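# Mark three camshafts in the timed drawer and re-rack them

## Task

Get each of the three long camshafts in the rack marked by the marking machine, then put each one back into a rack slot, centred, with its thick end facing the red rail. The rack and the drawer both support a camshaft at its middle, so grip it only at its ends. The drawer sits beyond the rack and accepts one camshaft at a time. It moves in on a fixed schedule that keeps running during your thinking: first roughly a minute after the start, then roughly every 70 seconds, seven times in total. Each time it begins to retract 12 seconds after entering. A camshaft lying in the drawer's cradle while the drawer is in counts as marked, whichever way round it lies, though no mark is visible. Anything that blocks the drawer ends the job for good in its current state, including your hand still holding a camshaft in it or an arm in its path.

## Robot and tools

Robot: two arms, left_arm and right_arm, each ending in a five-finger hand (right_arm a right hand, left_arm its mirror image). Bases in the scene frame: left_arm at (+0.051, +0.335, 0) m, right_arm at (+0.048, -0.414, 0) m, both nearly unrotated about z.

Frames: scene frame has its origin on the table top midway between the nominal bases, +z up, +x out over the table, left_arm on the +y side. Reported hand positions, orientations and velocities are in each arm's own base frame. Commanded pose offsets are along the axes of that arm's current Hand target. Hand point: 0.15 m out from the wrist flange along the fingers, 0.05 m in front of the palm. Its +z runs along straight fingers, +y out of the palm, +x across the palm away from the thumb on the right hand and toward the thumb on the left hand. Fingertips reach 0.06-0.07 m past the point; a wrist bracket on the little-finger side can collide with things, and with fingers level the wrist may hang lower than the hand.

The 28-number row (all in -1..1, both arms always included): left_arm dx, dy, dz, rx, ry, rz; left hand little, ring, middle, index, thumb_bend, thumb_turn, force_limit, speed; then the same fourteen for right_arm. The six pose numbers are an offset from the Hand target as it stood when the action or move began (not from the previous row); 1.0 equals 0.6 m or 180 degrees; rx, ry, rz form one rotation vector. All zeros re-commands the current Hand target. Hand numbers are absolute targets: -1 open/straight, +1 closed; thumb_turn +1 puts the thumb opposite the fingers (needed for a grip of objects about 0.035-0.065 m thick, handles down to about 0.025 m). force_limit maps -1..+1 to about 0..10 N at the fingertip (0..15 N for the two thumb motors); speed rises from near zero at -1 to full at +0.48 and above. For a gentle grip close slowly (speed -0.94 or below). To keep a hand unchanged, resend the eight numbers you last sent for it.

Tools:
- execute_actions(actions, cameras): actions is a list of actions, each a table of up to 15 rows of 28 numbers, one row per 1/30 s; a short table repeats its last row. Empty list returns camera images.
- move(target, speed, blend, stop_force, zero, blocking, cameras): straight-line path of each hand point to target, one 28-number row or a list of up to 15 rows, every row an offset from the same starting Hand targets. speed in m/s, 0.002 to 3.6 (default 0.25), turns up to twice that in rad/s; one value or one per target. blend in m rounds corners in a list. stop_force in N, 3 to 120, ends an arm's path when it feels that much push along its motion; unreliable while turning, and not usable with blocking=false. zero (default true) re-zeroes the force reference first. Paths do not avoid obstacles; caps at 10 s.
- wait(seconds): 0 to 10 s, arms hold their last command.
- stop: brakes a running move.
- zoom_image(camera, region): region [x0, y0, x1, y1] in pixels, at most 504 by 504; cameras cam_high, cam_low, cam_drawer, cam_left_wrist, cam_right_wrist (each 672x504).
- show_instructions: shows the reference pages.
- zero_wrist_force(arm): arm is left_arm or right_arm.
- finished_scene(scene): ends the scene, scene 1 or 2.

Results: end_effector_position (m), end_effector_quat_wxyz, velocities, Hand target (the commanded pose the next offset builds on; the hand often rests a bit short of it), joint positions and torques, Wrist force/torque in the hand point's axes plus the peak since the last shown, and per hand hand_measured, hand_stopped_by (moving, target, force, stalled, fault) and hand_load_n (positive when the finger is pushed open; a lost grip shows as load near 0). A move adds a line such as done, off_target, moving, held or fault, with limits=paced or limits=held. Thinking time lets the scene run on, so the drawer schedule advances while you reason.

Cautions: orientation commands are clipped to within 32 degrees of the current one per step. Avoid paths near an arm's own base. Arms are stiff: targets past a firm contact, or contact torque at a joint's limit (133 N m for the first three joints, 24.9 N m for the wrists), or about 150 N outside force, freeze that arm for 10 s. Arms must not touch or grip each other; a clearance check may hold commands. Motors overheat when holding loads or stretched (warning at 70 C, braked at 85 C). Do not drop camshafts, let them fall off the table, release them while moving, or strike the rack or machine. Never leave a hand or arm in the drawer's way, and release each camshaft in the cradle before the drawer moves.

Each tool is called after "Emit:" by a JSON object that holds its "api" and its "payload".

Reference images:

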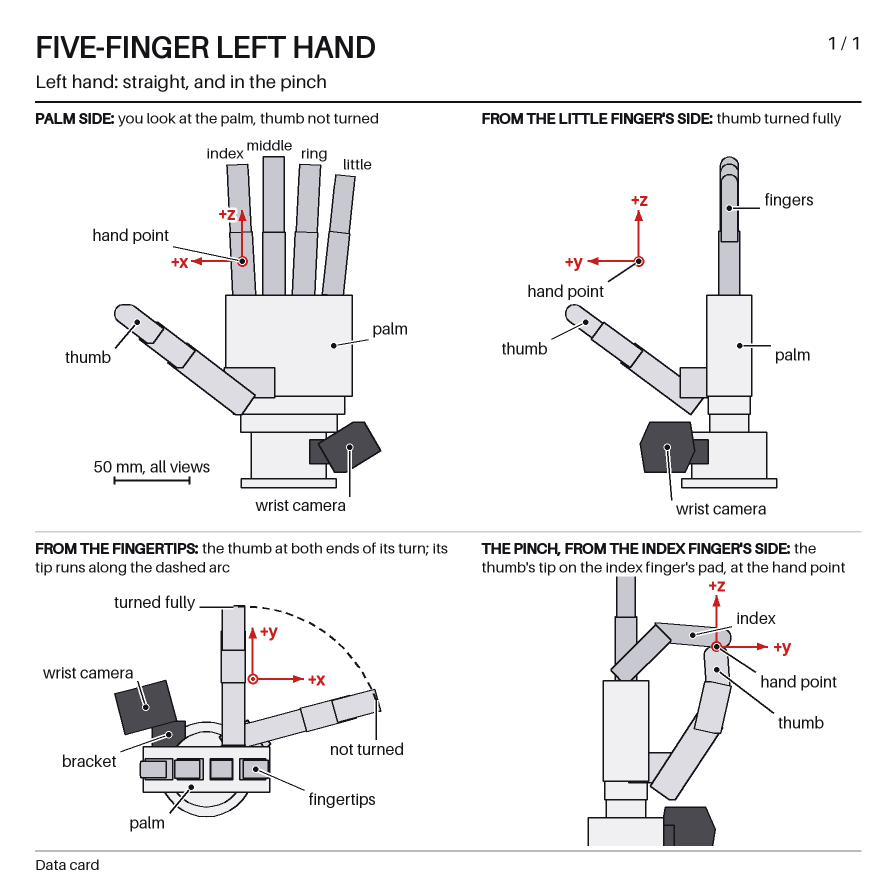

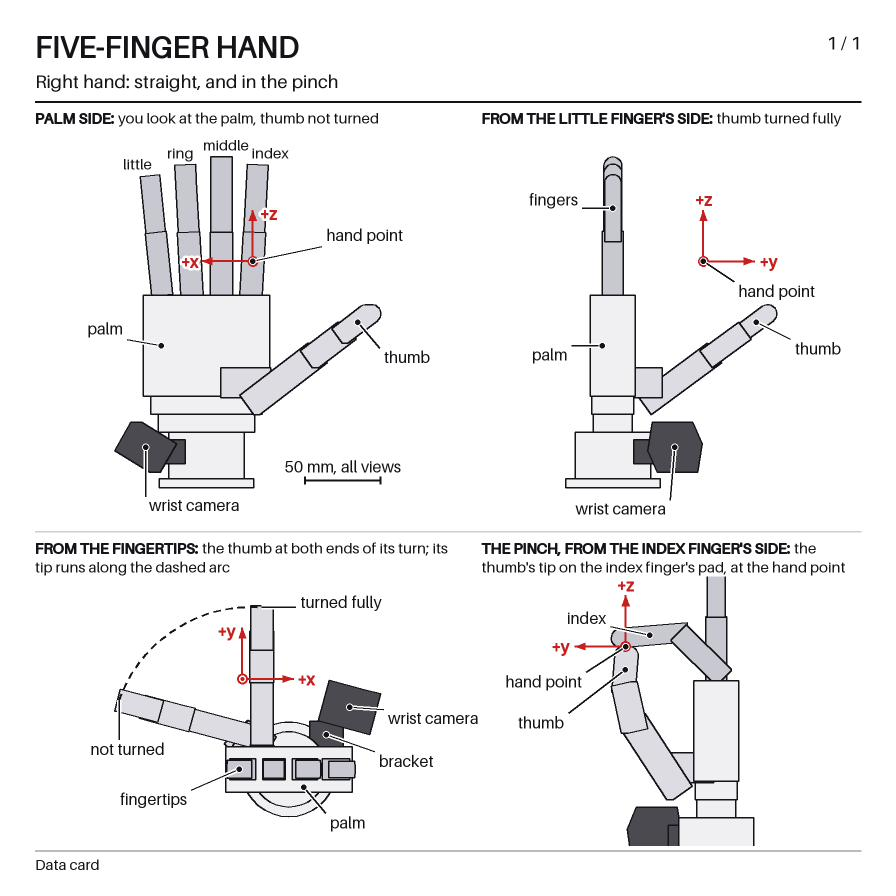

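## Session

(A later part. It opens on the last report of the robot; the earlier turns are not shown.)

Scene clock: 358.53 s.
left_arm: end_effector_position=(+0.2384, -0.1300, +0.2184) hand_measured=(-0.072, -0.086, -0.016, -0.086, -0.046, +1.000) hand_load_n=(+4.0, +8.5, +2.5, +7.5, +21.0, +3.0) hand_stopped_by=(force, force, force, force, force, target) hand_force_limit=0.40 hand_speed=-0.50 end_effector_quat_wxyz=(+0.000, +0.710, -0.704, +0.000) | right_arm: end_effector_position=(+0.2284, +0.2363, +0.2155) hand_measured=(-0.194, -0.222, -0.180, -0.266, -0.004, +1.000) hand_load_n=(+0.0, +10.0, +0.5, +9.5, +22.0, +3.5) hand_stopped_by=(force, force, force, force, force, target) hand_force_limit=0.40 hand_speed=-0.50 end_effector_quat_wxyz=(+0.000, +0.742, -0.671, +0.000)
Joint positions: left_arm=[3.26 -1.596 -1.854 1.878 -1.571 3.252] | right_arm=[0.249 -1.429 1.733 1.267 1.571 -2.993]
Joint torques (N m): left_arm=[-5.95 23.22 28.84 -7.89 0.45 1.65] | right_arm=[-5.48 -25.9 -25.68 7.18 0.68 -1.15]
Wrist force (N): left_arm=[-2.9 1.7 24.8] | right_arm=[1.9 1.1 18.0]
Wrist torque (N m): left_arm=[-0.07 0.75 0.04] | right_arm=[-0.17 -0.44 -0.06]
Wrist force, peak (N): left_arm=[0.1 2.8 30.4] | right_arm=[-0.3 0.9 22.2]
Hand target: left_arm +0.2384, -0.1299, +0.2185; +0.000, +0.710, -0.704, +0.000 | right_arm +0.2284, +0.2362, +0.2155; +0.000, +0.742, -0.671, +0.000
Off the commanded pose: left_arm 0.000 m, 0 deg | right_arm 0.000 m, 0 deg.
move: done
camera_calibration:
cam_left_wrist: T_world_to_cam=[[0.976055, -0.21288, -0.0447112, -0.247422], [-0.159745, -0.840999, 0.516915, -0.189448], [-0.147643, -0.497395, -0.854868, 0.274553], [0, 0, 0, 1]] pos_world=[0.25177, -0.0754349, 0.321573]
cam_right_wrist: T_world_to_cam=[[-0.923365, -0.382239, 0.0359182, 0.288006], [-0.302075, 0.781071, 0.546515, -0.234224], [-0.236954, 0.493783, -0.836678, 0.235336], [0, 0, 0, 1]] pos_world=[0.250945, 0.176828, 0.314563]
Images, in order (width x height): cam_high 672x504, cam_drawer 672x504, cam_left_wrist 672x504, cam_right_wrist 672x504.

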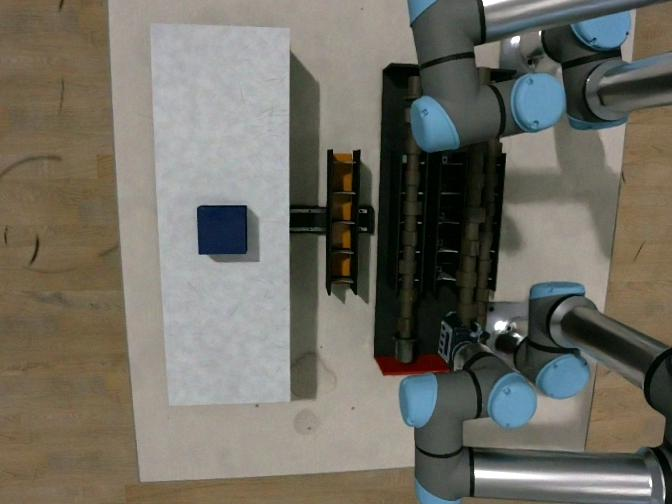

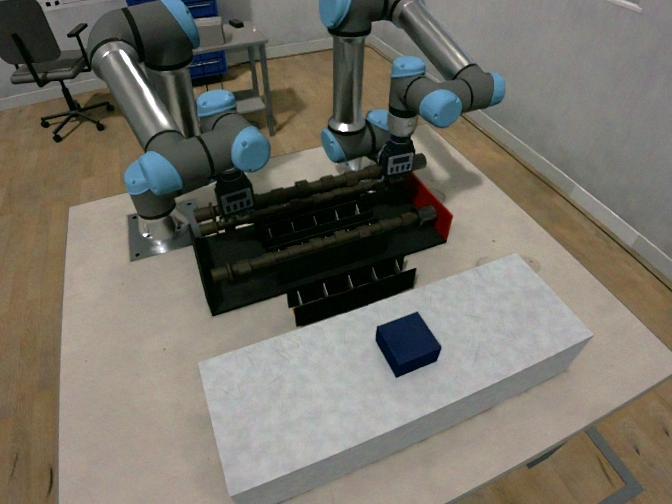

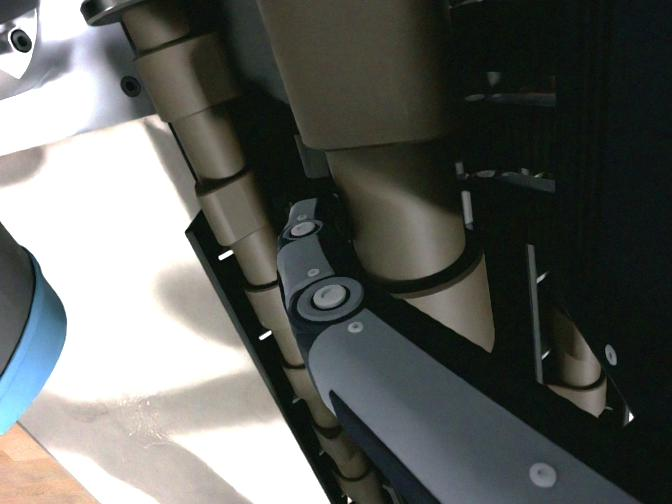

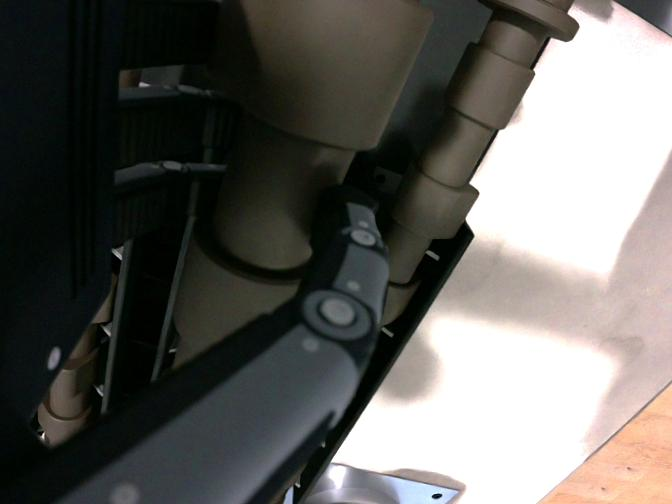

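Emit:
{"api": "move", "payload": {"target": [[-0.0187,-0.4022,0,0,0,0,0.7,0.7,0.7,0.7,0.42,1,0.4,-0.5,0.0345,-0.402,0,0,0,0,0.7,0.7,0.7,0.7,0.42,1,0.4,-0.5],[-0.0187,-0.4022,0.125,0,0,0,0.7,0.7,0.7,0.7,0.42,1,0.4,-0.5,0.0345,-0.402,0.125,0,0,0,0.7,0.7,0.7,0.7,0.42,1,0.4,-0.5]], "speed": 0.18, "blend": [0.02,0], "cameras": ["cam_high","cam_drawer"]}}

Emit:
{"api": "zoom_image", "payload": {"camera": "cam_high", "region": [270, 120, 430, 240]}}

Emit:
{"api": "zoom_image", "payload": {"camera": "cam_high", "region": [270, 210, 430, 330]}}

Scene clock: 371.90 s.
left_arm: end_effector_position=(+0.4796, -0.1168, +0.1436) hand_measured=(-0.072, -0.086, -0.016, -0.086, -0.046, +1.000) hand_load_n=(+3.5, +8.5, +2.0, +7.5, +20.0, +1.0) hand_stopped_by=(force, force, force, force, force, target) hand_force_limit=0.40 hand_speed=-0.50 end_effector_quat_wxyz=(+0.000, +0.710, -0.704, +0.000) | right_arm: end_effector_position=(+0.4704, +0.2397, +0.1404) hand_measured=(-0.194, -0.222, -0.180, -0.266, -0.004, +1.000) hand_load_n=(+1.0, +9.5, +0.5, +9.5, +22.5, +3.0) hand_stopped_by=(force, force, force, force, force, target) hand_force_limit=0.40 hand_speed=-0.50 end_effector_quat_wxyz=(+0.000, +0.742, -0.671, +0.000)
Joint positions: left_arm=[3.231 -2.209 -1.217 1.855 -1.571 3.223] | right_arm=[0.149 -0.857 1.096 1.332 1.571 -3.092]
Joint torques (N m): left_arm=[5.53 58.44 16.99 -3.88 5.54 0.66] | right_arm=[14.82 -53.66 -11.62 3.2 -5.15 3.07]
Wrist force (N): left_arm=[-11.7 2.3 25.7] | right_arm=[12.2 1.4 18.5]
Wrist torque (N m): left_arm=[-0.14 0.65 -0.05] | right_arm=[-0.19 -0.49 0.31]
Wrist force, peak (N): left_arm=[-9.8 2.4 31.9] | right_arm=[10.4 1.2 23.4]
Hand target: left_arm +0.4796, -0.1168, +0.1435; +0.000, +0.710, -0.704, +0.000 | right_arm +0.4704, +0.2397, +0.1404; +0.000, +0.742, -0.671, +0.000
Off the commanded pose: left_arm 0.000 m, 0 deg | right_arm 0.000 m, 0 deg.
move: done
Images, in order (width x height): cam_high 672x504, cam_drawer 672x504.

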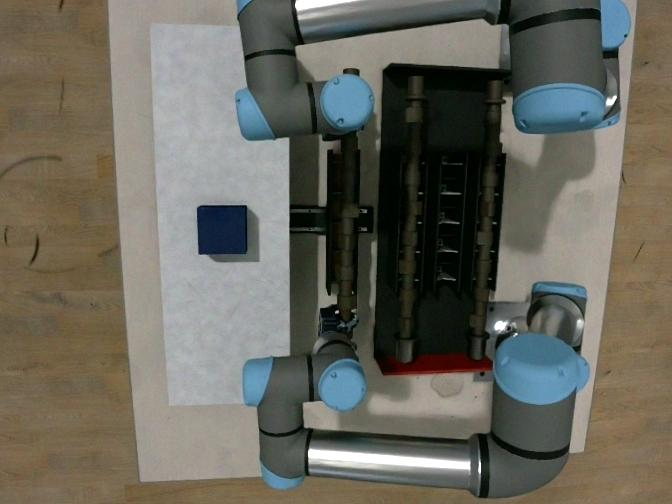

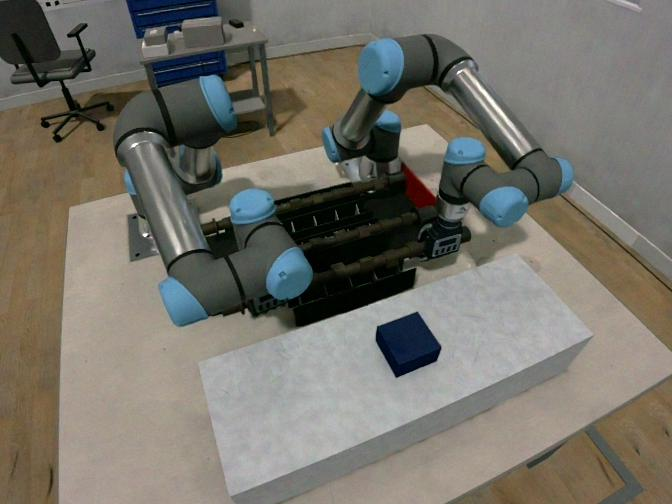

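Scaled by 3.150.

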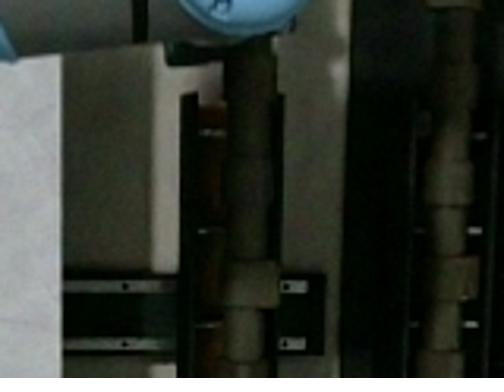

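Scaled by 3.150.

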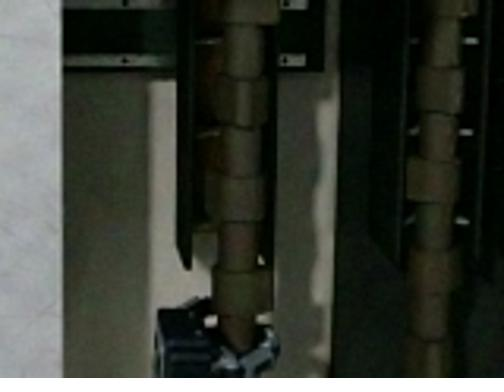

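Emit:
{"api": "move", "payload": {"target": [0,0,0.084,0,0,0,0.7,0.7,0.7,0.7,0.42,1,0.4,-0.5,0,0,0.081,0,0,0,0.7,0.7,0.7,0.7,0.42,1,0.4,-0.5], "speed": 0.06, "stop_force": 14, "cameras": ["cam_high"]}}

Emit:
{"api": "zoom_image", "payload": {"camera": "cam_high", "region": [270, 160, 430, 280]}}

Scene clock: 377.23 s.
left_arm: end_effector_position=(+0.4796, -0.1168, +0.0980) hand_measured=(-0.072, -0.086, -0.016, -0.086, -0.046, +1.000) hand_load_n=(+3.5, +7.5, +0.0, +5.0, +12.0, +2.5) hand_stopped_by=(force, force, force, force, force, target) hand_force_limit=0.40 hand_speed=-0.50 end_effector_quat_wxyz=(+0.000, +0.710, -0.704, +0.000) | right_arm: end_effector_position=(+0.4704, +0.2397, +0.0960) hand_measured=(-0.194, -0.222, -0.180, -0.266, -0.004, +1.000) hand_load_n=(+1.5, +4.5, +1.5, +12.5, +17.5, +4.0) hand_stopped_by=(force, force, force, force, force, target) hand_force_limit=0.40 hand_speed=-0.50 end_effector_quat_wxyz=(+0.000, +0.742, -0.671, +0.000)
Joint positions: left_arm=[3.231 -2.246 -1.278 1.952 -1.571 3.223] | right_arm=[0.149 -0.824 1.157 1.238 1.571 -3.092]
Joint torques (N m): left_arm=[6.04 48.5 11.56 -3.11 -2.7 1.07] | right_arm=[-4.18 -45.24 -11.3 3.9 1.46 2.36]
Wrist force (N): left_arm=[-1.0 1.1 23.6] | right_arm=[0.1 0.5 18.9]
Wrist torque (N m): left_arm=[-0.25 0.77 0.19] | right_arm=[-0.20 -0.11 -0.06]
Wrist force, peak (N): left_arm=[-11.5 2.2 26.1] | right_arm=[11.9 1.2 18.7]
Hand target: left_arm +0.4796, -0.1168, +0.0980; +0.000, +0.710, -0.704, +0.000 (not the last commanded pose) | right_arm +0.4704, +0.2397, +0.0960; +0.000, +0.742, -0.671, +0.000 (not the last commanded pose)
Off the commanded pose: left_arm 0.005 m, 0 deg | right_arm 0.004 m, 0 deg.
move: contact (left_arm, right_arm)
Images, in order (width x height): cam_high 672x504.

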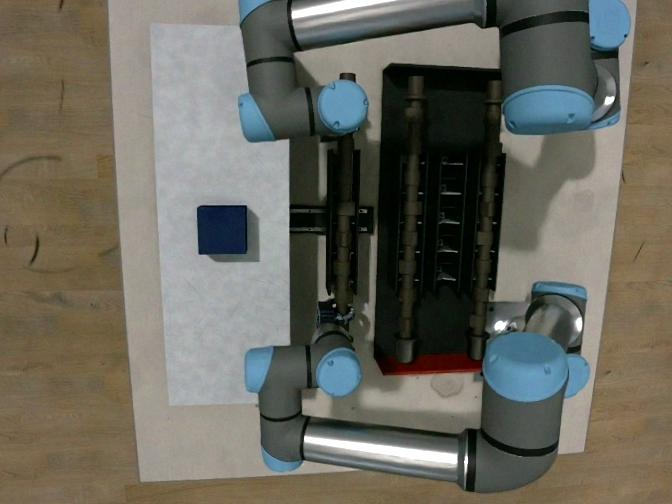

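Scaled by 3.150.

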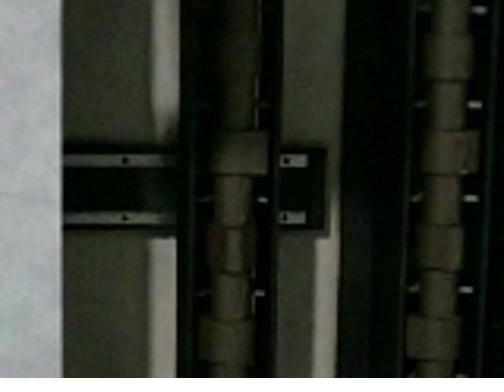

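Emit:
{"api": "move", "payload": {"target": [[0,0,0.003,0,0,0,0.7,0.7,0.7,0.7,0.42,1,0.4,-0.5,0,0,0.003,0,0,0,0.7,0.7,0.7,0.7,0.42,1,0.4,-0.5],[0,0,0.003,0,0,0,-1,-1,-1,-1,-0.4,1,0.4,-0.3,0,0,0.003,0,0,0,-1,-1,-1,-1,-0.4,1,0.4,-0.3],[0,0.005,-0.228,0,0,0,-1,-1,-1,-1,-0.4,1,0.4,-0.3,0,0.005,-0.228,0,0,0,-1,-1,-1,-1,-0.4,1,0.4,-0.3]], "speed": 0.15, "cameras": ["cam_high","cam_drawer","cam_left_wrist","cam_right_wrist"]}}

Scene clock: 384.50 s.
left_arm: end_effector_position=(+0.4766, -0.1169, +0.2347) hand_measured=(-1.000, -1.000, -1.000, -1.000, -0.400, +1.000) hand_load_n=(+0.0, +0.0, -0.5, +0.0, +0.0, +0.0) hand_stopped_by=(target, target, target, target, target, target) hand_force_limit=0.40 hand_speed=-0.30 end_effector_quat_wxyz=(+0.000, +0.710, -0.704, +0.000) | right_arm: end_effector_position=(+0.4675, +0.2394, +0.2327) hand_measured=(-1.000, -1.000, -1.000, -1.000, -0.400, +1.000) hand_load_n=(+0.0, +0.0, +0.0, +0.0, +0.0, +0.0) hand_stopped_by=(target, target, target, target, target, target) hand_force_limit=0.40 hand_speed=-0.30 end_effector_quat_wxyz=(+0.000, +0.742, -0.671, +0.000)
Joint positions: left_arm=[3.231 -2.158 -1.063 1.651 -1.571 3.223] | right_arm=[0.15 -0.899 0.931 1.54 1.571 -3.092]
Joint torques (N m): left_arm=[3.7 38.45 25.3 -3.91 -1.03 1.59] | right_arm=[7.31 -37.44 -22.53 4.07 1.88 2.79]
Wrist force (N): left_arm=[-0.5 0.9 0.1] | right_arm=[0.5 1.3 -0.2]
Wrist torque (N m): left_arm=[0.12 0.07 -0.04] | right_arm=[0.20 -0.21 -0.06]
Wrist force, peak (N): left_arm=[-0.6 1.3 24.7] | right_arm=[0.7 0.6 19.9]
Hand target: left_arm +0.4766, -0.1169, +0.2348; +0.000, +0.710, -0.704, +0.000 | right_arm +0.4675, +0.2394, +0.2328; +0.000, +0.742, -0.671, +0.000
Off the commanded pose: left_arm 0.000 m, 0 deg | right_arm 0.000 m, 0 deg.
move: done
camera_calibration:
cam_left_wrist: T_world_to_cam=[[0.976058, -0.212841, -0.0448288, -0.476462], [-0.159631, -0.840944, 0.51704, -0.148832], [-0.147746, -0.497505, -0.854786, 0.330118], [0, 0, 0, 1]] pos_world=[0.49007, -0.0623346, 0.337773]
cam_right_wrist: T_world_to_cam=[[-0.923328, -0.38233, 0.0359017, 0.509388], [-0.302178, 0.781075, 0.546452, -0.173881], [-0.236967, 0.493706, -0.836721, 0.304921], [0, 0, 0, 1]] pos_world=[0.490046, 0.180028, 0.331863]
Images, in order (width x height): cam_high 672x504, cam_drawer 672x504, cam_left_wrist 672x504, cam_right_wrist 672x504.

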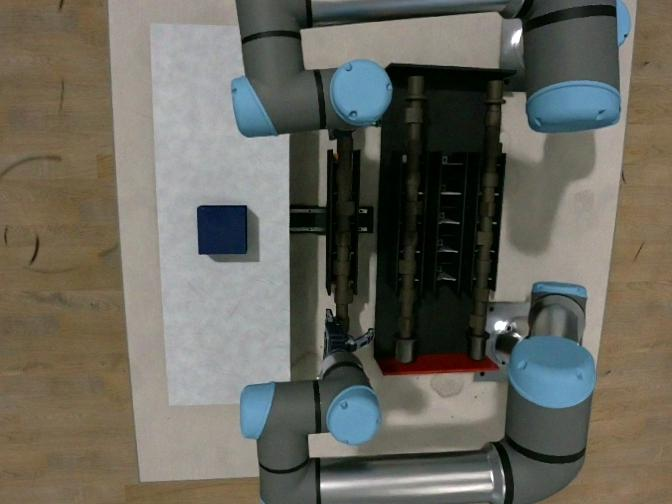

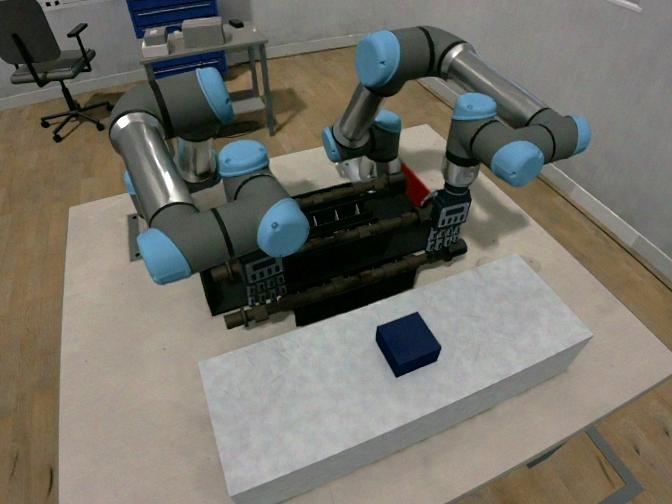

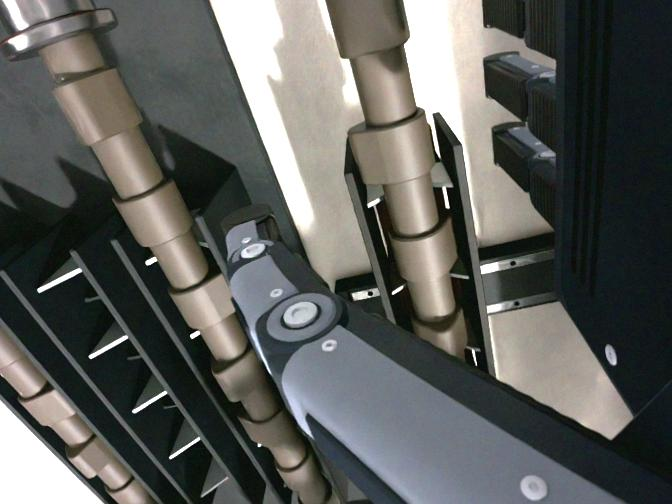

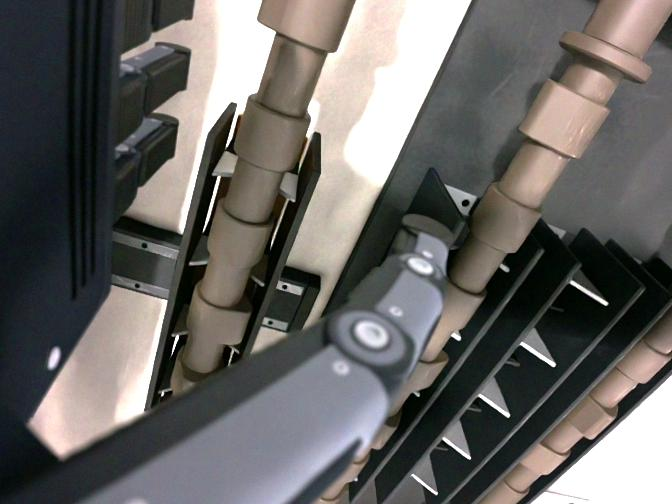

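Emit:
{"api": "move", "payload": {"target": [[0.0255,0.5448,0,0,0,0,-1,-1,-1,-1,-0.4,1,0.4,-0.3,-0.0477,0.5453,0,0,0,0,-1,-1,-1,-1,-0.4,1,0.4,-0.3],[0.0255,0.5448,0.1163,0,0,0,-1,-1,-1,-1,-0.4,1,0.4,-0.3,-0.0477,0.5453,0.1163,0,0,0,-1,-1,-1,-1,-0.4,1,0.4,-0.3]], "speed": 0.25, "blend": [0.02,0], "cameras": ["cam_high","cam_left_wrist","cam_right_wrist"]}}

Scene clock: 421.90 s.
left_arm: end_effector_position=(+0.1499, -0.1347, +0.1652) hand_measured=(-1.000, -1.000, -1.000, -1.000, -0.400, +1.000) hand_load_n=(+0.0, +0.0, +0.0, -0.5, +0.0, +0.0) hand_stopped_by=(target, target, target, target, target, target) hand_force_limit=0.40 hand_speed=-0.30 end_effector_quat_wxyz=(+0.000, +0.710, -0.704, +0.000) end_effector_velocity=(+0.000, +0.000, -0.001) end_effector_angular_velocity=(+0.001, -0.002, -0.001) | right_arm: end_effector_position=(+0.1391, +0.2352, +0.1633) hand_measured=(-1.000, -1.000, -1.000, -1.000, -0.400, +1.000) hand_load_n=(+0.0, +0.0, +0.0, +0.0, +0.0, +0.0) hand_stopped_by=(target, target, target, target, target, target) hand_force_limit=0.40 hand_speed=-0.30 end_effector_quat_wxyz=(+0.000, +0.742, -0.671, +0.000)
Joint positions: left_arm=[3.29 -1.423 -2.16 2.012 -1.571 3.282] | right_arm=[0.332 -1.552 2.012 1.112 1.571 -2.91]
Joint velocities: left_arm=[-0.001 0 -0.003 0.005 0 0] | right_arm=[within noise]
Joint torques (N m): left_arm=[-10.75 4.51 6.93 0.37 2.63 -0.69] | right_arm=[8.31 -10.98 -6.17 0.73 -1.99 2.72]
Wrist force (N): left_arm=[-0.4 0.9 0.5] | right_arm=[0.3 2.0 0.2]
Wrist torque (N m): left_arm=[0.09 0.07 -0.02] | right_arm=[0.27 -0.21 0.00]
Wrist force, peak (N): left_arm=[-0.3 2.6 -0.9] | right_arm=[0.0 3.7 -1.5]
Hand target: left_arm +0.1498, -0.1347, +0.1651; +0.000, +0.710, -0.704, +0.000 | right_arm +0.1390, +0.2352, +0.1633; +0.000, +0.742, -0.671, +0.000
Off the commanded pose: left_arm 0.000 m, 0 deg | right_arm 0.000 m, 0 deg.
move: done
camera_calibration:
cam_left_wrist: T_world_to_cam=[[0.976057, -0.212816, -0.0449762, -0.164371], [-0.159554, -0.841025, 0.516933, -0.180109], [-0.147838, -0.49738, -0.854843, 0.213562], [0, 0, 0, 1]] pos_world=[0.163271, -0.0802351, 0.268273]
cam_right_wrist: T_world_to_cam=[[-0.923329, -0.382327, 0.0359033, 0.207014], [-0.302176, 0.781077, 0.546452, -0.231835], [-0.236967, 0.493706, -0.836721, 0.171155], [0, 0, 0, 1]] pos_world=[0.161646, 0.175728, 0.262463]
Images, in order (width x height): cam_high 672x504, cam_left_wrist 672x504, cam_right_wrist 672x504.

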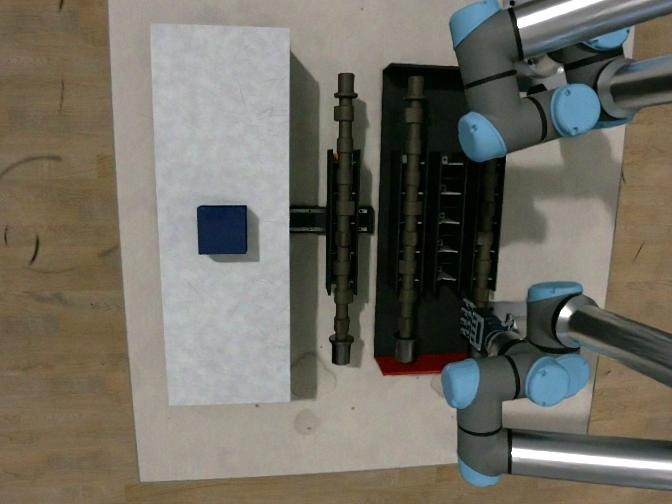

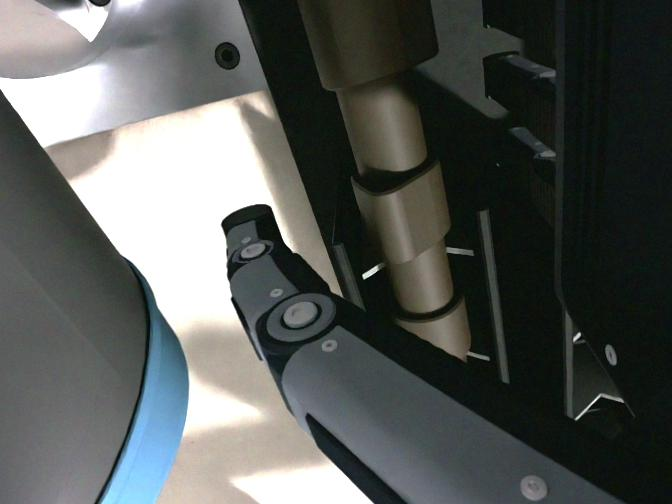

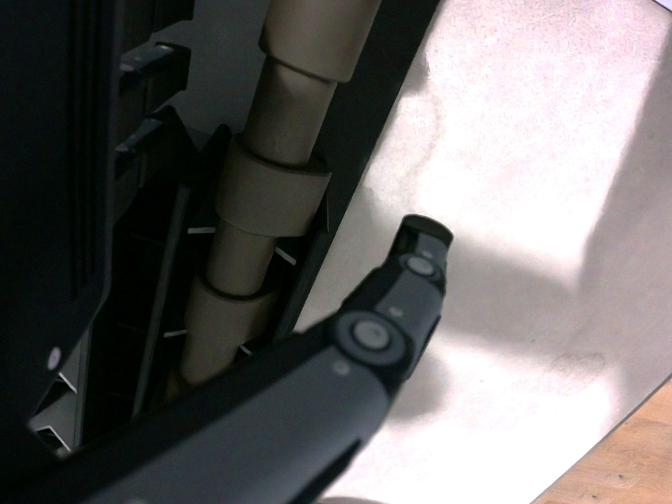

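Emit:
{"api": "move", "payload": {"target": [[0,0,-0.1165,0,0,0,-1,-1,-1,-1,-0.4,1,0.4,-0.3,0,0,-0.1165,0,0,0,-1,-1,-1,-1,-0.4,1,0.4,-0.3],[-0.0252,-0.5465,-0.1165,0,0,0,-1,-1,-1,-1,-0.4,1,0.4,-0.3,0.0477,-0.5473,-0.1165,0,0,0,-1,-1,-1,-1,-0.4,1,0.4,-0.3],[-0.0252,-0.5465,0.1117,0,0,0,-1,-1,-1,-1,-0.4,1,0.4,-0.3,0.0477,-0.5473,0.114,0,0,0,-1,-1,-1,-1,-0.4,1,0.4,-0.3],[-0.0252,-0.5465,0.1117,0,0,0,0.6,0.6,0.6,0.6,0.4,1,-0.1,-0.4,0.0477,-0.5473,0.114,0,0,0,0.6,0.6,0.6,0.6,0.4,1,-0.1,-0.4],[-0.0252,-0.5465,0.1117,0,0,0,0.7,0.7,0.7,0.7,0.42,1,0.4,-0.5,0.0477,-0.5473,0.114,0,0,0,0.7,0.7,0.7,0.7,0.42,1,0.4,-0.5],[-0.0252,-0.5465,-0.0883,0,0,0,0.7,0.7,0.7,0.7,0.42,1,0.4,-0.5,0.0477,-0.5473,-0.086,0,0,0,0.7,0.7,0.7,0.7,0.42,1,0.4,-0.5]], "speed": [0.3,0.4,0.2,0.2,0.2,0.2], "blend": [0.03,0.03,0,0,0,0], "cameras": ["cam_left_wrist"]}}

Scene clock: 434.73 s.
left_arm: end_effector_position=(+0.4777, -0.1170, +0.2178) hand_measured=(-0.072, -0.086, -0.014, -0.050, -0.014, +1.000) hand_load_n=(+3.0, +7.0, +0.0, +14.0, +19.0, +2.5) hand_stopped_by=(force, force, force, force, force, target) hand_force_limit=0.40 hand_speed=-0.50 end_effector_quat_wxyz=(+0.000, +0.710, -0.704, +0.000) | right_arm: end_effector_position=(+0.4687, +0.2395, +0.2145) hand_measured=(-0.144, -0.172, -0.136, -0.250, -0.016, +1.000) hand_load_n=(+10.0, +16.5, +2.5, +7.0, +21.5, +3.5) hand_stopped_by=(force, force, force, force, force, target) hand_force_limit=0.40 hand_speed=-0.50 end_effector_quat_wxyz=(+0.000, +0.742, -0.671, +0.000)
Joint positions: left_arm=[3.231 -2.166 -1.095 1.689 -1.571 3.223] | right_arm=[0.149 -0.893 0.967 1.498 1.571 -3.092]
Joint torques (N m): left_arm=[0.09 59.05 33.19 -8.14 -2.04 -0.15] | right_arm=[1.3 -51.82 -26.75 6.83 2.22 1.78]
Wrist force (N): left_arm=[-1.7 -0.1 26.7] | right_arm=[1.3 2.0 16.1]
Wrist torque (N m): left_arm=[-0.50 0.52 -0.08] | right_arm=[0.12 -1.04 -0.33]
Wrist force, peak (N): left_arm=[-0.1 -4.0 35.0] | right_arm=[0.0 -3.9 22.9]
Hand target: left_arm +0.4776, -0.1170, +0.2180; +0.000, +0.710, -0.704, +0.000 | right_arm +0.4687, +0.2395, +0.2146; +0.000, +0.742, -0.671, +0.000
Off the commanded pose: left_arm 0.000 m, 0 deg | right_arm 0.000 m, 0 deg.
move: done
camera_calibration:
cam_left_wrist: T_world_to_cam=[[0.976055, -0.21283, -0.0449485, -0.478198], [-0.15956, -0.840951, 0.517051, -0.140141], [-0.147843, -0.497498, -0.854774, 0.315765], [0, 0, 0, 1]] pos_world=[0.491071, -0.0625346, 0.320873]
Images, in order (width x height): cam_left_wrist 672x504.

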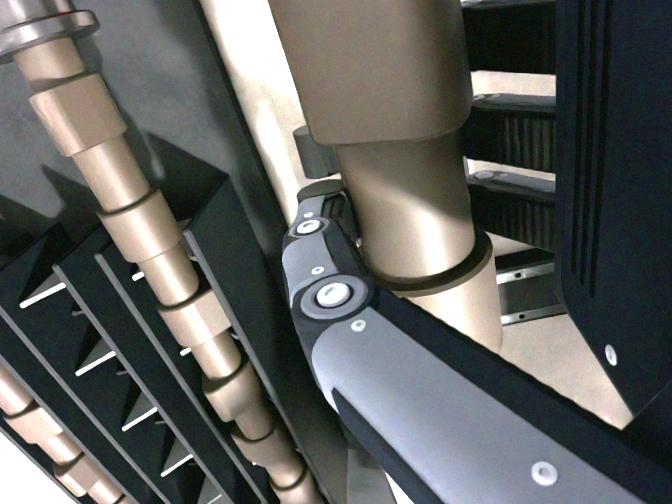

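Emit:
{"api": "move", "payload": {"target": [[0.0183,0.4055,0,0,0,0,0.7,0.7,0.7,0.7,0.42,1,0.4,-0.5,-0.035,0.4053,0,0,0,0,0.7,0.7,0.7,0.7,0.42,1,0.4,-0.5],[0.0183,0.4055,0.2008,0,0,0,0.7,0.7,0.7,0.7,0.42,1,0.4,-0.5,-0.035,0.4053,0.2002,0,0,0,0.7,0.7,0.7,0.7,0.42,1,0.4,-0.5],[0.0183,0.4055,0.2008,0,0,0,-1,-1,-1,-1,-0.4,1,0.4,-0.2,-0.035,0.4053,0.2002,0,0,0,-1,-1,-1,-1,-0.4,1,0.4,-0.2],[0.0183,0.4015,0.03,0,0,0,-1,-1,-1,-1,-0.4,1,0.4,-0.2,-0.035,0.4013,0.03,0,0,0,-1,-1,-1,-1,-0.4,1,0.4,-0.2],[0.0253,0.5507,0.03,0,0,0,-1,-1,-1,-1,-0.4,1,0.4,-0.2,-0.0482,0.5483,0.03,0,0,0,-1,-1,-1,-1,-0.4,1,0.4,-0.2],[0.0253,0.5507,0.1992,0,0,0,-1,-1,-1,-1,-0.4,1,0.4,-0.2,-0.0482,0.5483,0.1985,0,0,0,-1,-1,-1,-1,-0.4,1,0.4,-0.2]], "speed": [0.25,0.12,0.15,0.25,0.3,0.2], "blend": [0.02,0,0,0.02,0.01,0], "cameras": ["cam_high","cam_left_wrist","cam_right_wrist"]}}

Scene clock: 454.27 s.
left_arm: end_effector_position=(+0.1473, -0.1348, +0.0987) hand_measured=(-1.000, -1.000, -1.000, -1.000, -0.400, +1.000) hand_load_n=(+0.0, +0.0, +0.0, +0.0, +0.0, +0.0) hand_stopped_by=(target, target, target, target, target, target) hand_force_limit=0.40 hand_speed=-0.20 end_effector_quat_wxyz=(+0.000, +0.710, -0.704, +0.000) | right_arm: end_effector_position=(+0.1384, +0.2354, +0.0958) hand_measured=(-1.000, -1.000, -1.000, -1.000, -0.400, +1.000) hand_load_n=(+0.0, +0.0, +0.0, +0.0, -0.5, +0.0) hand_stopped_by=(target, target, target, target, target, target) hand_force_limit=0.40 hand_speed=-0.20 end_effector_quat_wxyz=(+0.000, +0.742, -0.671, +0.000) end_effector_velocity=(+0.000, +0.001, -0.001) end_effector_angular_velocity=(+0.002, -0.004, +0.001)
Joint positions: left_arm=[3.291 -1.518 -2.276 2.223 -1.571 3.284] | right_arm=[0.333 -1.458 2.112 0.917 1.571 -2.908]
Joint velocities: left_arm=[within noise] | right_arm=[0.001 -0.001 0.001 -0.005 -0.001 0]
Joint torques (N m): left_arm=[-4.6 3.54 6.9 0.48 0.02 -0.49] | right_arm=[8.46 -9.95 -5.23 0.73 -1.65 2.73]
Wrist force (N): left_arm=[-0.4 0.9 0.0] | right_arm=[2.1 1.0 0.0]
Wrist torque (N m): left_arm=[0.14 0.06 -0.02] | right_arm=[0.15 -0.46 0.04]
Wrist force, peak (N): left_arm=[-0.2 -17.6 33.8] | right_arm=[-0.2 -22.8 26.1]
Hand target: left_arm +0.1473, -0.1348, +0.0986; +0.000, +0.710, -0.704, +0.000 | right_arm +0.1384, +0.2355, +0.0958; +0.000, +0.742, -0.671, +0.000
Off the commanded pose: left_arm 0.000 m, 0 deg | right_arm 0.000 m, 0 deg.
move: done
camera_calibration:
cam_left_wrist: T_world_to_cam=[[0.976027, -0.212946, -0.0450098, -0.164844], [-0.159646, -0.840996, 0.516952, -0.146218], [-0.147936, -0.497373, -0.85483, 0.156294], [0, 0, 0, 1]] pos_world=[0.160671, -0.0803348, 0.201773]
cam_right_wrist: T_world_to_cam=[[-0.923329, -0.382327, 0.0359033, 0.208906], [-0.302176, 0.781077, 0.546452, -0.195395], [-0.236967, 0.493706, -0.836721, 0.114363], [0, 0, 0, 1]] pos_world=[0.160946, 0.176028, 0.194963]
Images, in order (width x height): cam_high 672x504, cam_left_wrist 672x504, cam_right_wrist 672x504.

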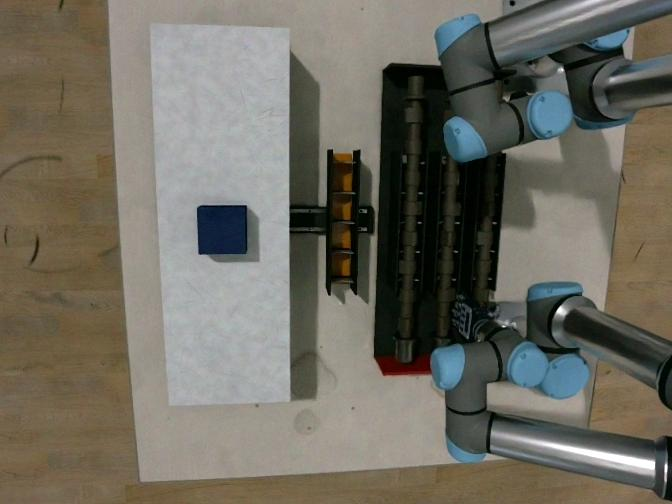

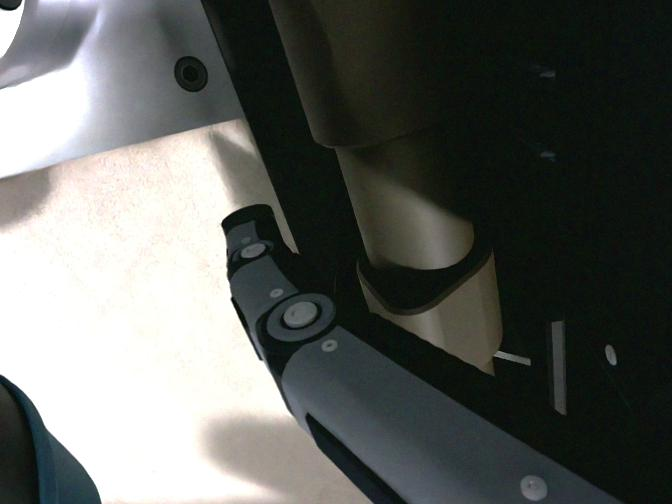

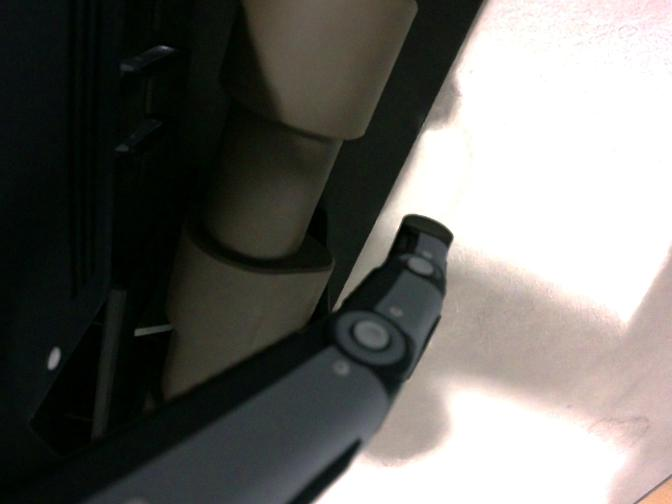

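Emit:
{"api": "move", "payload": {"target": [[0,0,0,0,0,0,0.6,0.6,0.6,0.6,0.4,1,-0.1,-0.3,0,0,0,0,0,0,0.6,0.6,0.6,0.6,0.4,1,-0.1,-0.3],[0,0,0,0,0,0,0.7,0.7,0.7,0.7,0.42,1,0.4,-0.5,0,0,0,0,0,0,0.7,0.7,0.7,0.7,0.42,1,0.4,-0.5],[0,0,-0.2,0,0,0,0.7,0.7,0.7,0.7,0.42,1,0.4,-0.5,0,0,-0.2,0,0,0,0.7,0.7,0.7,0.7,0.42,1,0.4,-0.5],[-0.0253,-0.5542,-0.2,0,0,0,0.7,0.7,0.7,0.7,0.42,1,0.4,-0.5,0.0485,-0.5512,-0.2,0,0,0,0.7,0.7,0.7,0.7,0.42,1,0.4,-0.5],[-0.0253,-0.5542,0.003,0,0,0,0.7,0.7,0.7,0.7,0.42,1,0.4,-0.5,0.0485,-0.5512,0.0017,0,0,0,0.7,0.7,0.7,0.7,0.42,1,0.4,-0.5],[-0.0253,-0.5542,0.003,0,0,0,-1,-1,-1,-1,-0.4,1,0.4,0,0.0485,-0.5512,0.0017,0,0,0,-1,-1,-1,-1,-0.4,1,0.4,0],[-0.0253,-0.5502,-0.22,0,0,0,-1,-1,-1,-1,-0.4,1,0.4,0,0.0485,-0.5472,-0.22,0,0,0,-1,-1,-1,-1,-0.4,1,0.4,0]], "speed": [0.2,0.2,0.25,0.35,0.14,0.2,0.3], "blend": [0,0,0.03,0.03,0,0,0], "cameras": ["cam_high","cam_left_wrist"]}}

Scene clock: 471.40 s.
left_arm: end_effector_position=(+0.4774, -0.1170, +0.2303) hand_measured=(-1.000, -1.000, -1.000, -1.000, -0.400, +1.000) hand_load_n=(+0.0, +0.0, +0.0, +0.0, +0.0, +0.0) hand_stopped_by=(target, target, target, target, target, target) hand_force_limit=0.40 hand_speed=0.00 end_effector_quat_wxyz=(+0.000, +0.710, -0.704, +0.000) | right_arm: end_effector_position=(+0.4681, +0.2393, +0.2274) hand_measured=(-1.000, -1.000, -1.000, -1.000, -0.400, +1.000) hand_load_n=(+0.0, +0.0, +0.0, +0.0, +0.0, +0.5) hand_stopped_by=(target, target, target, target, target, target) hand_force_limit=0.40 hand_speed=0.00 end_effector_quat_wxyz=(+0.000, +0.742, -0.671, +0.000)
Joint positions: left_arm=[3.231 -2.162 -1.07 1.66 -1.571 3.223] | right_arm=[0.149 -0.897 0.941 1.528 1.571 -3.092]
Joint torques (N m): left_arm=[-7.12 52.51 27.9 -5.43 -2.94 1.96] | right_arm=[8.48 -50 -24.43 4.12 2.15 1.61]
Wrist force (N): left_arm=[0.0 1.4 0.3] | right_arm=[1.4 0.3 -0.3]
Wrist torque (N m): left_arm=[0.19 0.02 -0.01] | right_arm=[0.06 -0.34 -0.11]
Wrist force, peak (N): left_arm=[-1.3 -2.2 35.0] | right_arm=[4.2 -27.3 32.2]
Hand target: left_arm +0.4773, -0.1170, +0.2304; +0.000, +0.710, -0.704, +0.000 | right_arm +0.4680, +0.2393, +0.2275; +0.000, +0.742, -0.671, +0.000
Off the commanded pose: left_arm 0.000 m, 0 deg | right_arm 0.000 m, 0 deg.
move: done
camera_calibration:
cam_left_wrist: T_world_to_cam=[[0.976042, -0.212864, -0.0450598, -0.477282], [-0.159551, -0.841017, 0.516947, -0.146542], [-0.147935, -0.497373, -0.854831, 0.326527], [0, 0, 0, 1]] pos_world=[0.490771, -0.062435, 0.333373]
Images, in order (width x height): cam_high 672x504, cam_left_wrist 672x504.

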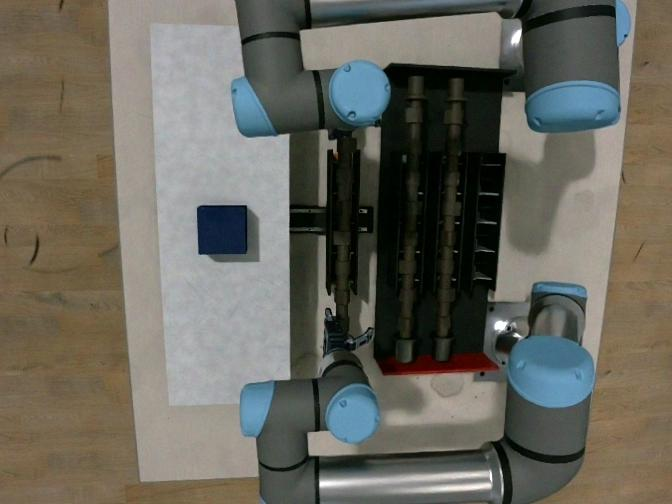

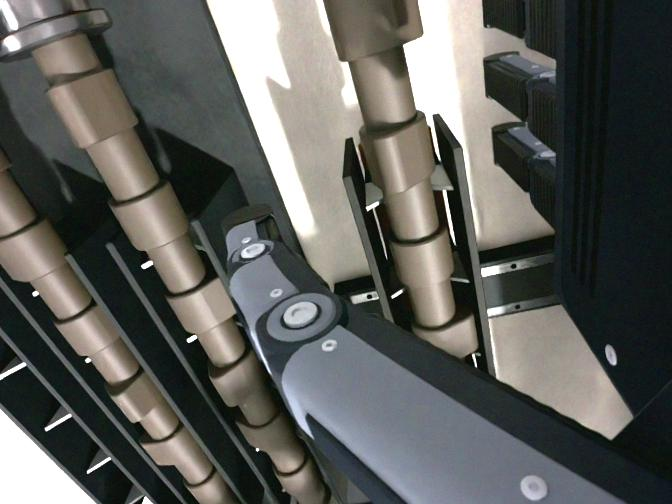

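Emit:
{"api": "wait", "payload": {"seconds": 7, "cameras": ["cam_high"]}}

Emit:
{"api": "wait", "payload": {"seconds": 9, "cameras": ["cam_high"]}}

Scene clock: 496.33 s.
left_arm: end_effector_position=(+0.4773, -0.1170, +0.2304) hand_measured=(-1.000, -1.000, -1.000, -1.000, -0.400, +1.000) hand_load_n=(+0.0, +0.0, +0.0, +0.0, +0.0, +0.0) hand_stopped_by=(target, target, target, target, target, target) hand_force_limit=0.40 hand_speed=0.00 end_effector_quat_wxyz=(+0.000, +0.710, -0.704, +0.000) | right_arm: end_effector_position=(+0.4680, +0.2393, +0.2275) hand_measured=(-1.000, -1.000, -1.000, -1.000, -0.400, +1.000) hand_load_n=(+0.0, +0.0, +0.0, +0.0, +0.0, +0.0) hand_stopped_by=(target, target, target, target, target, target) hand_force_limit=0.40 hand_speed=0.00 end_effector_quat_wxyz=(+0.000, +0.742, -0.671, +0.000)
Joint positions: left_arm=[3.231 -2.161 -1.069 1.66 -1.571 3.223] | right_arm=[0.149 -0.897 0.941 1.528 1.571 -3.092]
Joint torques (N m): left_arm=[-9.84 51.77 27.92 -3.93 -2.74 1.44] | right_arm=[7.52 -50.22 -22.69 3.52 1.06 -2.29]
Wrist force (N): left_arm=[-0.2 1.2 0.6] | right_arm=[1.7 -0.3 -0.1]
Wrist torque (N m): left_arm=[0.15 0.05 -0.01] | right_arm=[-0.06 -0.39 -0.12]
Wrist force, peak (N): left_arm=[0.1 1.6 0.4] | right_arm=[2.0 -0.5 -0.2]
Hand target: left_arm +0.4773, -0.1170, +0.2304; +0.000, +0.710, -0.704, +0.000 | right_arm +0.4680, +0.2393, +0.2275; +0.000, +0.742, -0.671, +0.000
Off the commanded pose: left_arm 0.000 m, 0 deg | right_arm 0.000 m, 0 deg.
wait: 7.00 s; at rest from the start
Images, in order (width x height): cam_high 672x504.

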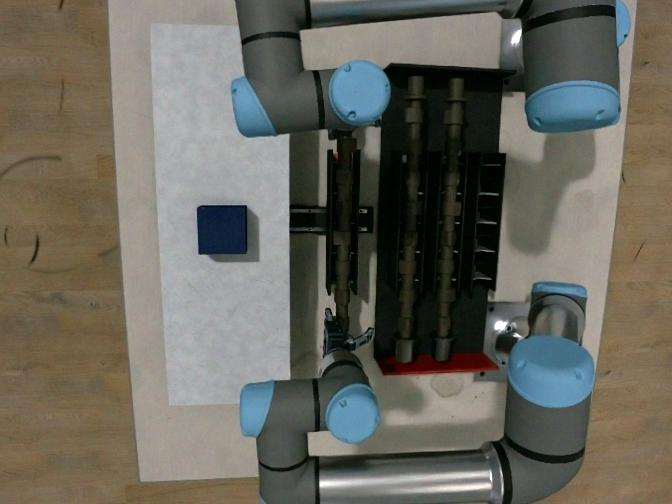

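Scene clock: 505.33 s.
left_arm: end_effector_position=(+0.4773, -0.1170, +0.2304) hand_measured=(-1.000, -1.000, -1.000, -1.000, -0.400, +1.000) hand_load_n=(+0.0, +0.0, +0.0, +0.0, +0.0, +0.0) hand_stopped_by=(target, target, target, target, target, target) hand_force_limit=0.40 hand_speed=0.00 end_effector_quat_wxyz=(+0.000, +0.710, -0.704, +0.000) | right_arm: end_effector_position=(+0.4680, +0.2393, +0.2275) hand_measured=(-1.000, -1.000, -1.000, -1.000, -0.400, +1.000) hand_load_n=(+0.0, +0.0, +0.0, +0.0, +0.0, +0.0) hand_stopped_by=(target, target, target, target, target, target) hand_force_limit=0.40 hand_speed=0.00 end_effector_quat_wxyz=(+0.000, +0.742, -0.671, +0.000)
Joint positions: left_arm=[3.231 -2.161 -1.069 1.66 -1.571 3.223] | right_arm=[0.149 -0.897 0.941 1.528 1.571 -3.092]
Joint torques (N m): left_arm=[-10.07 52.07 26.55 -3.11 -2.93 1.55] | right_arm=[7.25 -50.11 -22.51 3.38 0.65 -2.23]
Wrist force (N): left_arm=[0.2 1.3 0.7] | right_arm=[1.6 -0.7 -0.2]
Wrist torque (N m): left_arm=[0.16 0.00 0.01] | right_arm=[-0.11 -0.37 -0.13]
Wrist force, peak (N): left_arm=[-0.3 1.5 0.6] | right_arm=[2.0 -0.4 0.0]
Hand target: left_arm +0.4773, -0.1170, +0.2304; +0.000, +0.710, -0.704, +0.000 | right_arm +0.4680, +0.2393, +0.2275; +0.000, +0.742, -0.671, +0.000
Off the commanded pose: left_arm 0.000 m, 0 deg | right_arm 0.000 m, 0 deg.
wait: 9.00 s; at rest by 0.17 s
Images, in order (width x height): cam_high 672x504.

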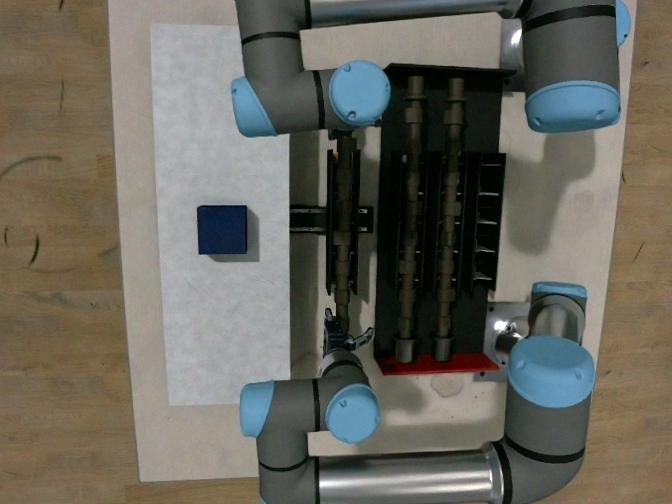

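Emit:
{"api": "move", "payload": {"target": [[0,0,0.2205,0,0,0,-1,-1,-1,-1,-0.4,1,0.4,0,0,0,0.221,0,0,0,-1,-1,-1,-1,-0.4,1,0.4,0],[0,0,0.2205,0,0,0,0.6,0.6,0.6,0.6,0.4,1,-0.1,-0.4,0,0,0.221,0,0,0,0.6,0.6,0.6,0.6,0.4,1,-0.1,-0.4],[0,0,0.2205,0,0,0,0.7,0.7,0.7,0.7,0.42,1,0.4,-0.5,0,0,0.221,0,0,0,0.7,0.7,0.7,0.7,0.42,1,0.4,-0.5],[0,0,0.0205,0,0,0,0.7,0.7,0.7,0.7,0.42,1,0.4,-0.5,0,0,0.021,0,0,0,0.7,0.7,0.7,0.7,0.42,1,0.4,-0.5]], "speed": 0.2, "cameras": ["cam_left_wrist","cam_right_wrist"]}}

Scene clock: 514.23 s.
left_arm: end_effector_position=(+0.4774, -0.1170, +0.2180) hand_measured=(-0.046, -0.064, -0.012, -0.090, -0.018, +1.000) hand_load_n=(+7.0, +12.5, +0.0, +6.0, +24.5, +4.0) hand_stopped_by=(force, force, force, force, force, target) hand_force_limit=0.40 hand_speed=-0.50 end_effector_quat_wxyz=(+0.000, +0.710, -0.704, +0.000) | right_arm: end_effector_position=(+0.4680, +0.2393, +0.2148) hand_measured=(-0.310, -0.364, -0.148, -0.290, +0.000, +1.000) hand_load_n=(+11.0, +4.5, +9.0, +0.0, +17.5, +3.0) hand_stopped_by=(force, force, force, force, force, target) hand_force_limit=0.40 hand_speed=-0.50 end_effector_quat_wxyz=(+0.000, +0.742, -0.671, +0.000)
Joint positions: left_arm=[3.231 -2.165 -1.096 1.689 -1.571 3.223] | right_arm=[0.149 -0.895 0.97 1.497 1.571 -3.092]
Joint torques (N m): left_arm=[-2.09 58.37 32.16 -7.92 -2.59 -0.63] | right_arm=[3.89 -52.68 -26.72 7.21 1.64 0.55]
Wrist force (N): left_arm=[-3.1 1.7 26.4] | right_arm=[5.1 -0.2 17.9]
Wrist torque (N m): left_arm=[-0.36 1.15 0.38] | right_arm=[-0.15 -1.09 -0.37]
Wrist force, peak (N): left_arm=[-0.9 -3.7 34.5] | right_arm=[4.0 -30.2 30.4]
Hand target: left_arm +0.4773, -0.1170, +0.2181; +0.000, +0.710, -0.704, +0.000 | right_arm +0.4680, +0.2393, +0.2149; +0.000, +0.742, -0.671, +0.000
Off the commanded pose: left_arm 0.000 m, 0 deg | right_arm 0.000 m, 0 deg.
move: done
camera_calibration:
cam_left_wrist: T_world_to_cam=[[0.976059, -0.212811, -0.0449602, -0.477894], [-0.159537, -0.840956, 0.517049, -0.140304], [-0.147843, -0.497498, -0.854774, 0.315891], [0, 0, 0, 1]] pos_world=[0.490771, -0.0625347, 0.321073]
cam_right_wrist: T_world_to_cam=[[-0.923335, -0.382301, 0.036029, 0.510467], [-0.302084, 0.781096, 0.546475, -0.16382], [-0.23706, 0.493696, -0.8367, 0.290225], [0, 0, 0, 1]] pos_world=[0.490646, 0.179828, 0.313963]
Images, in order (width x height): cam_left_wrist 672x504, cam_right_wrist 672x504.

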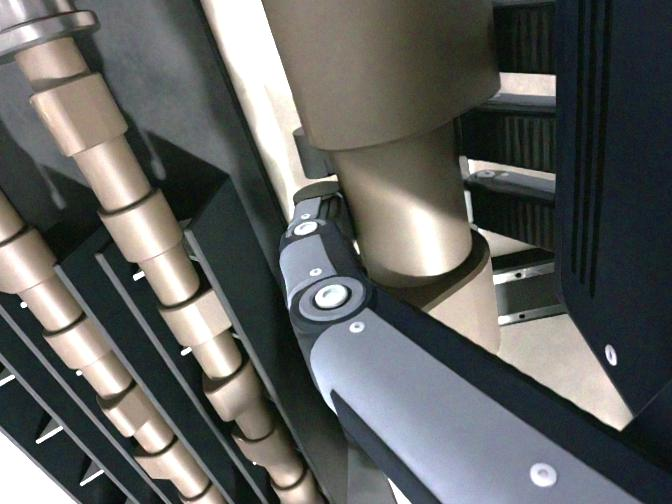

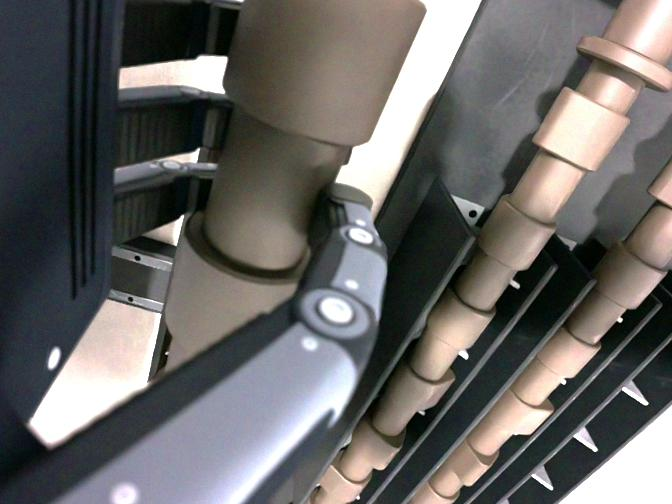

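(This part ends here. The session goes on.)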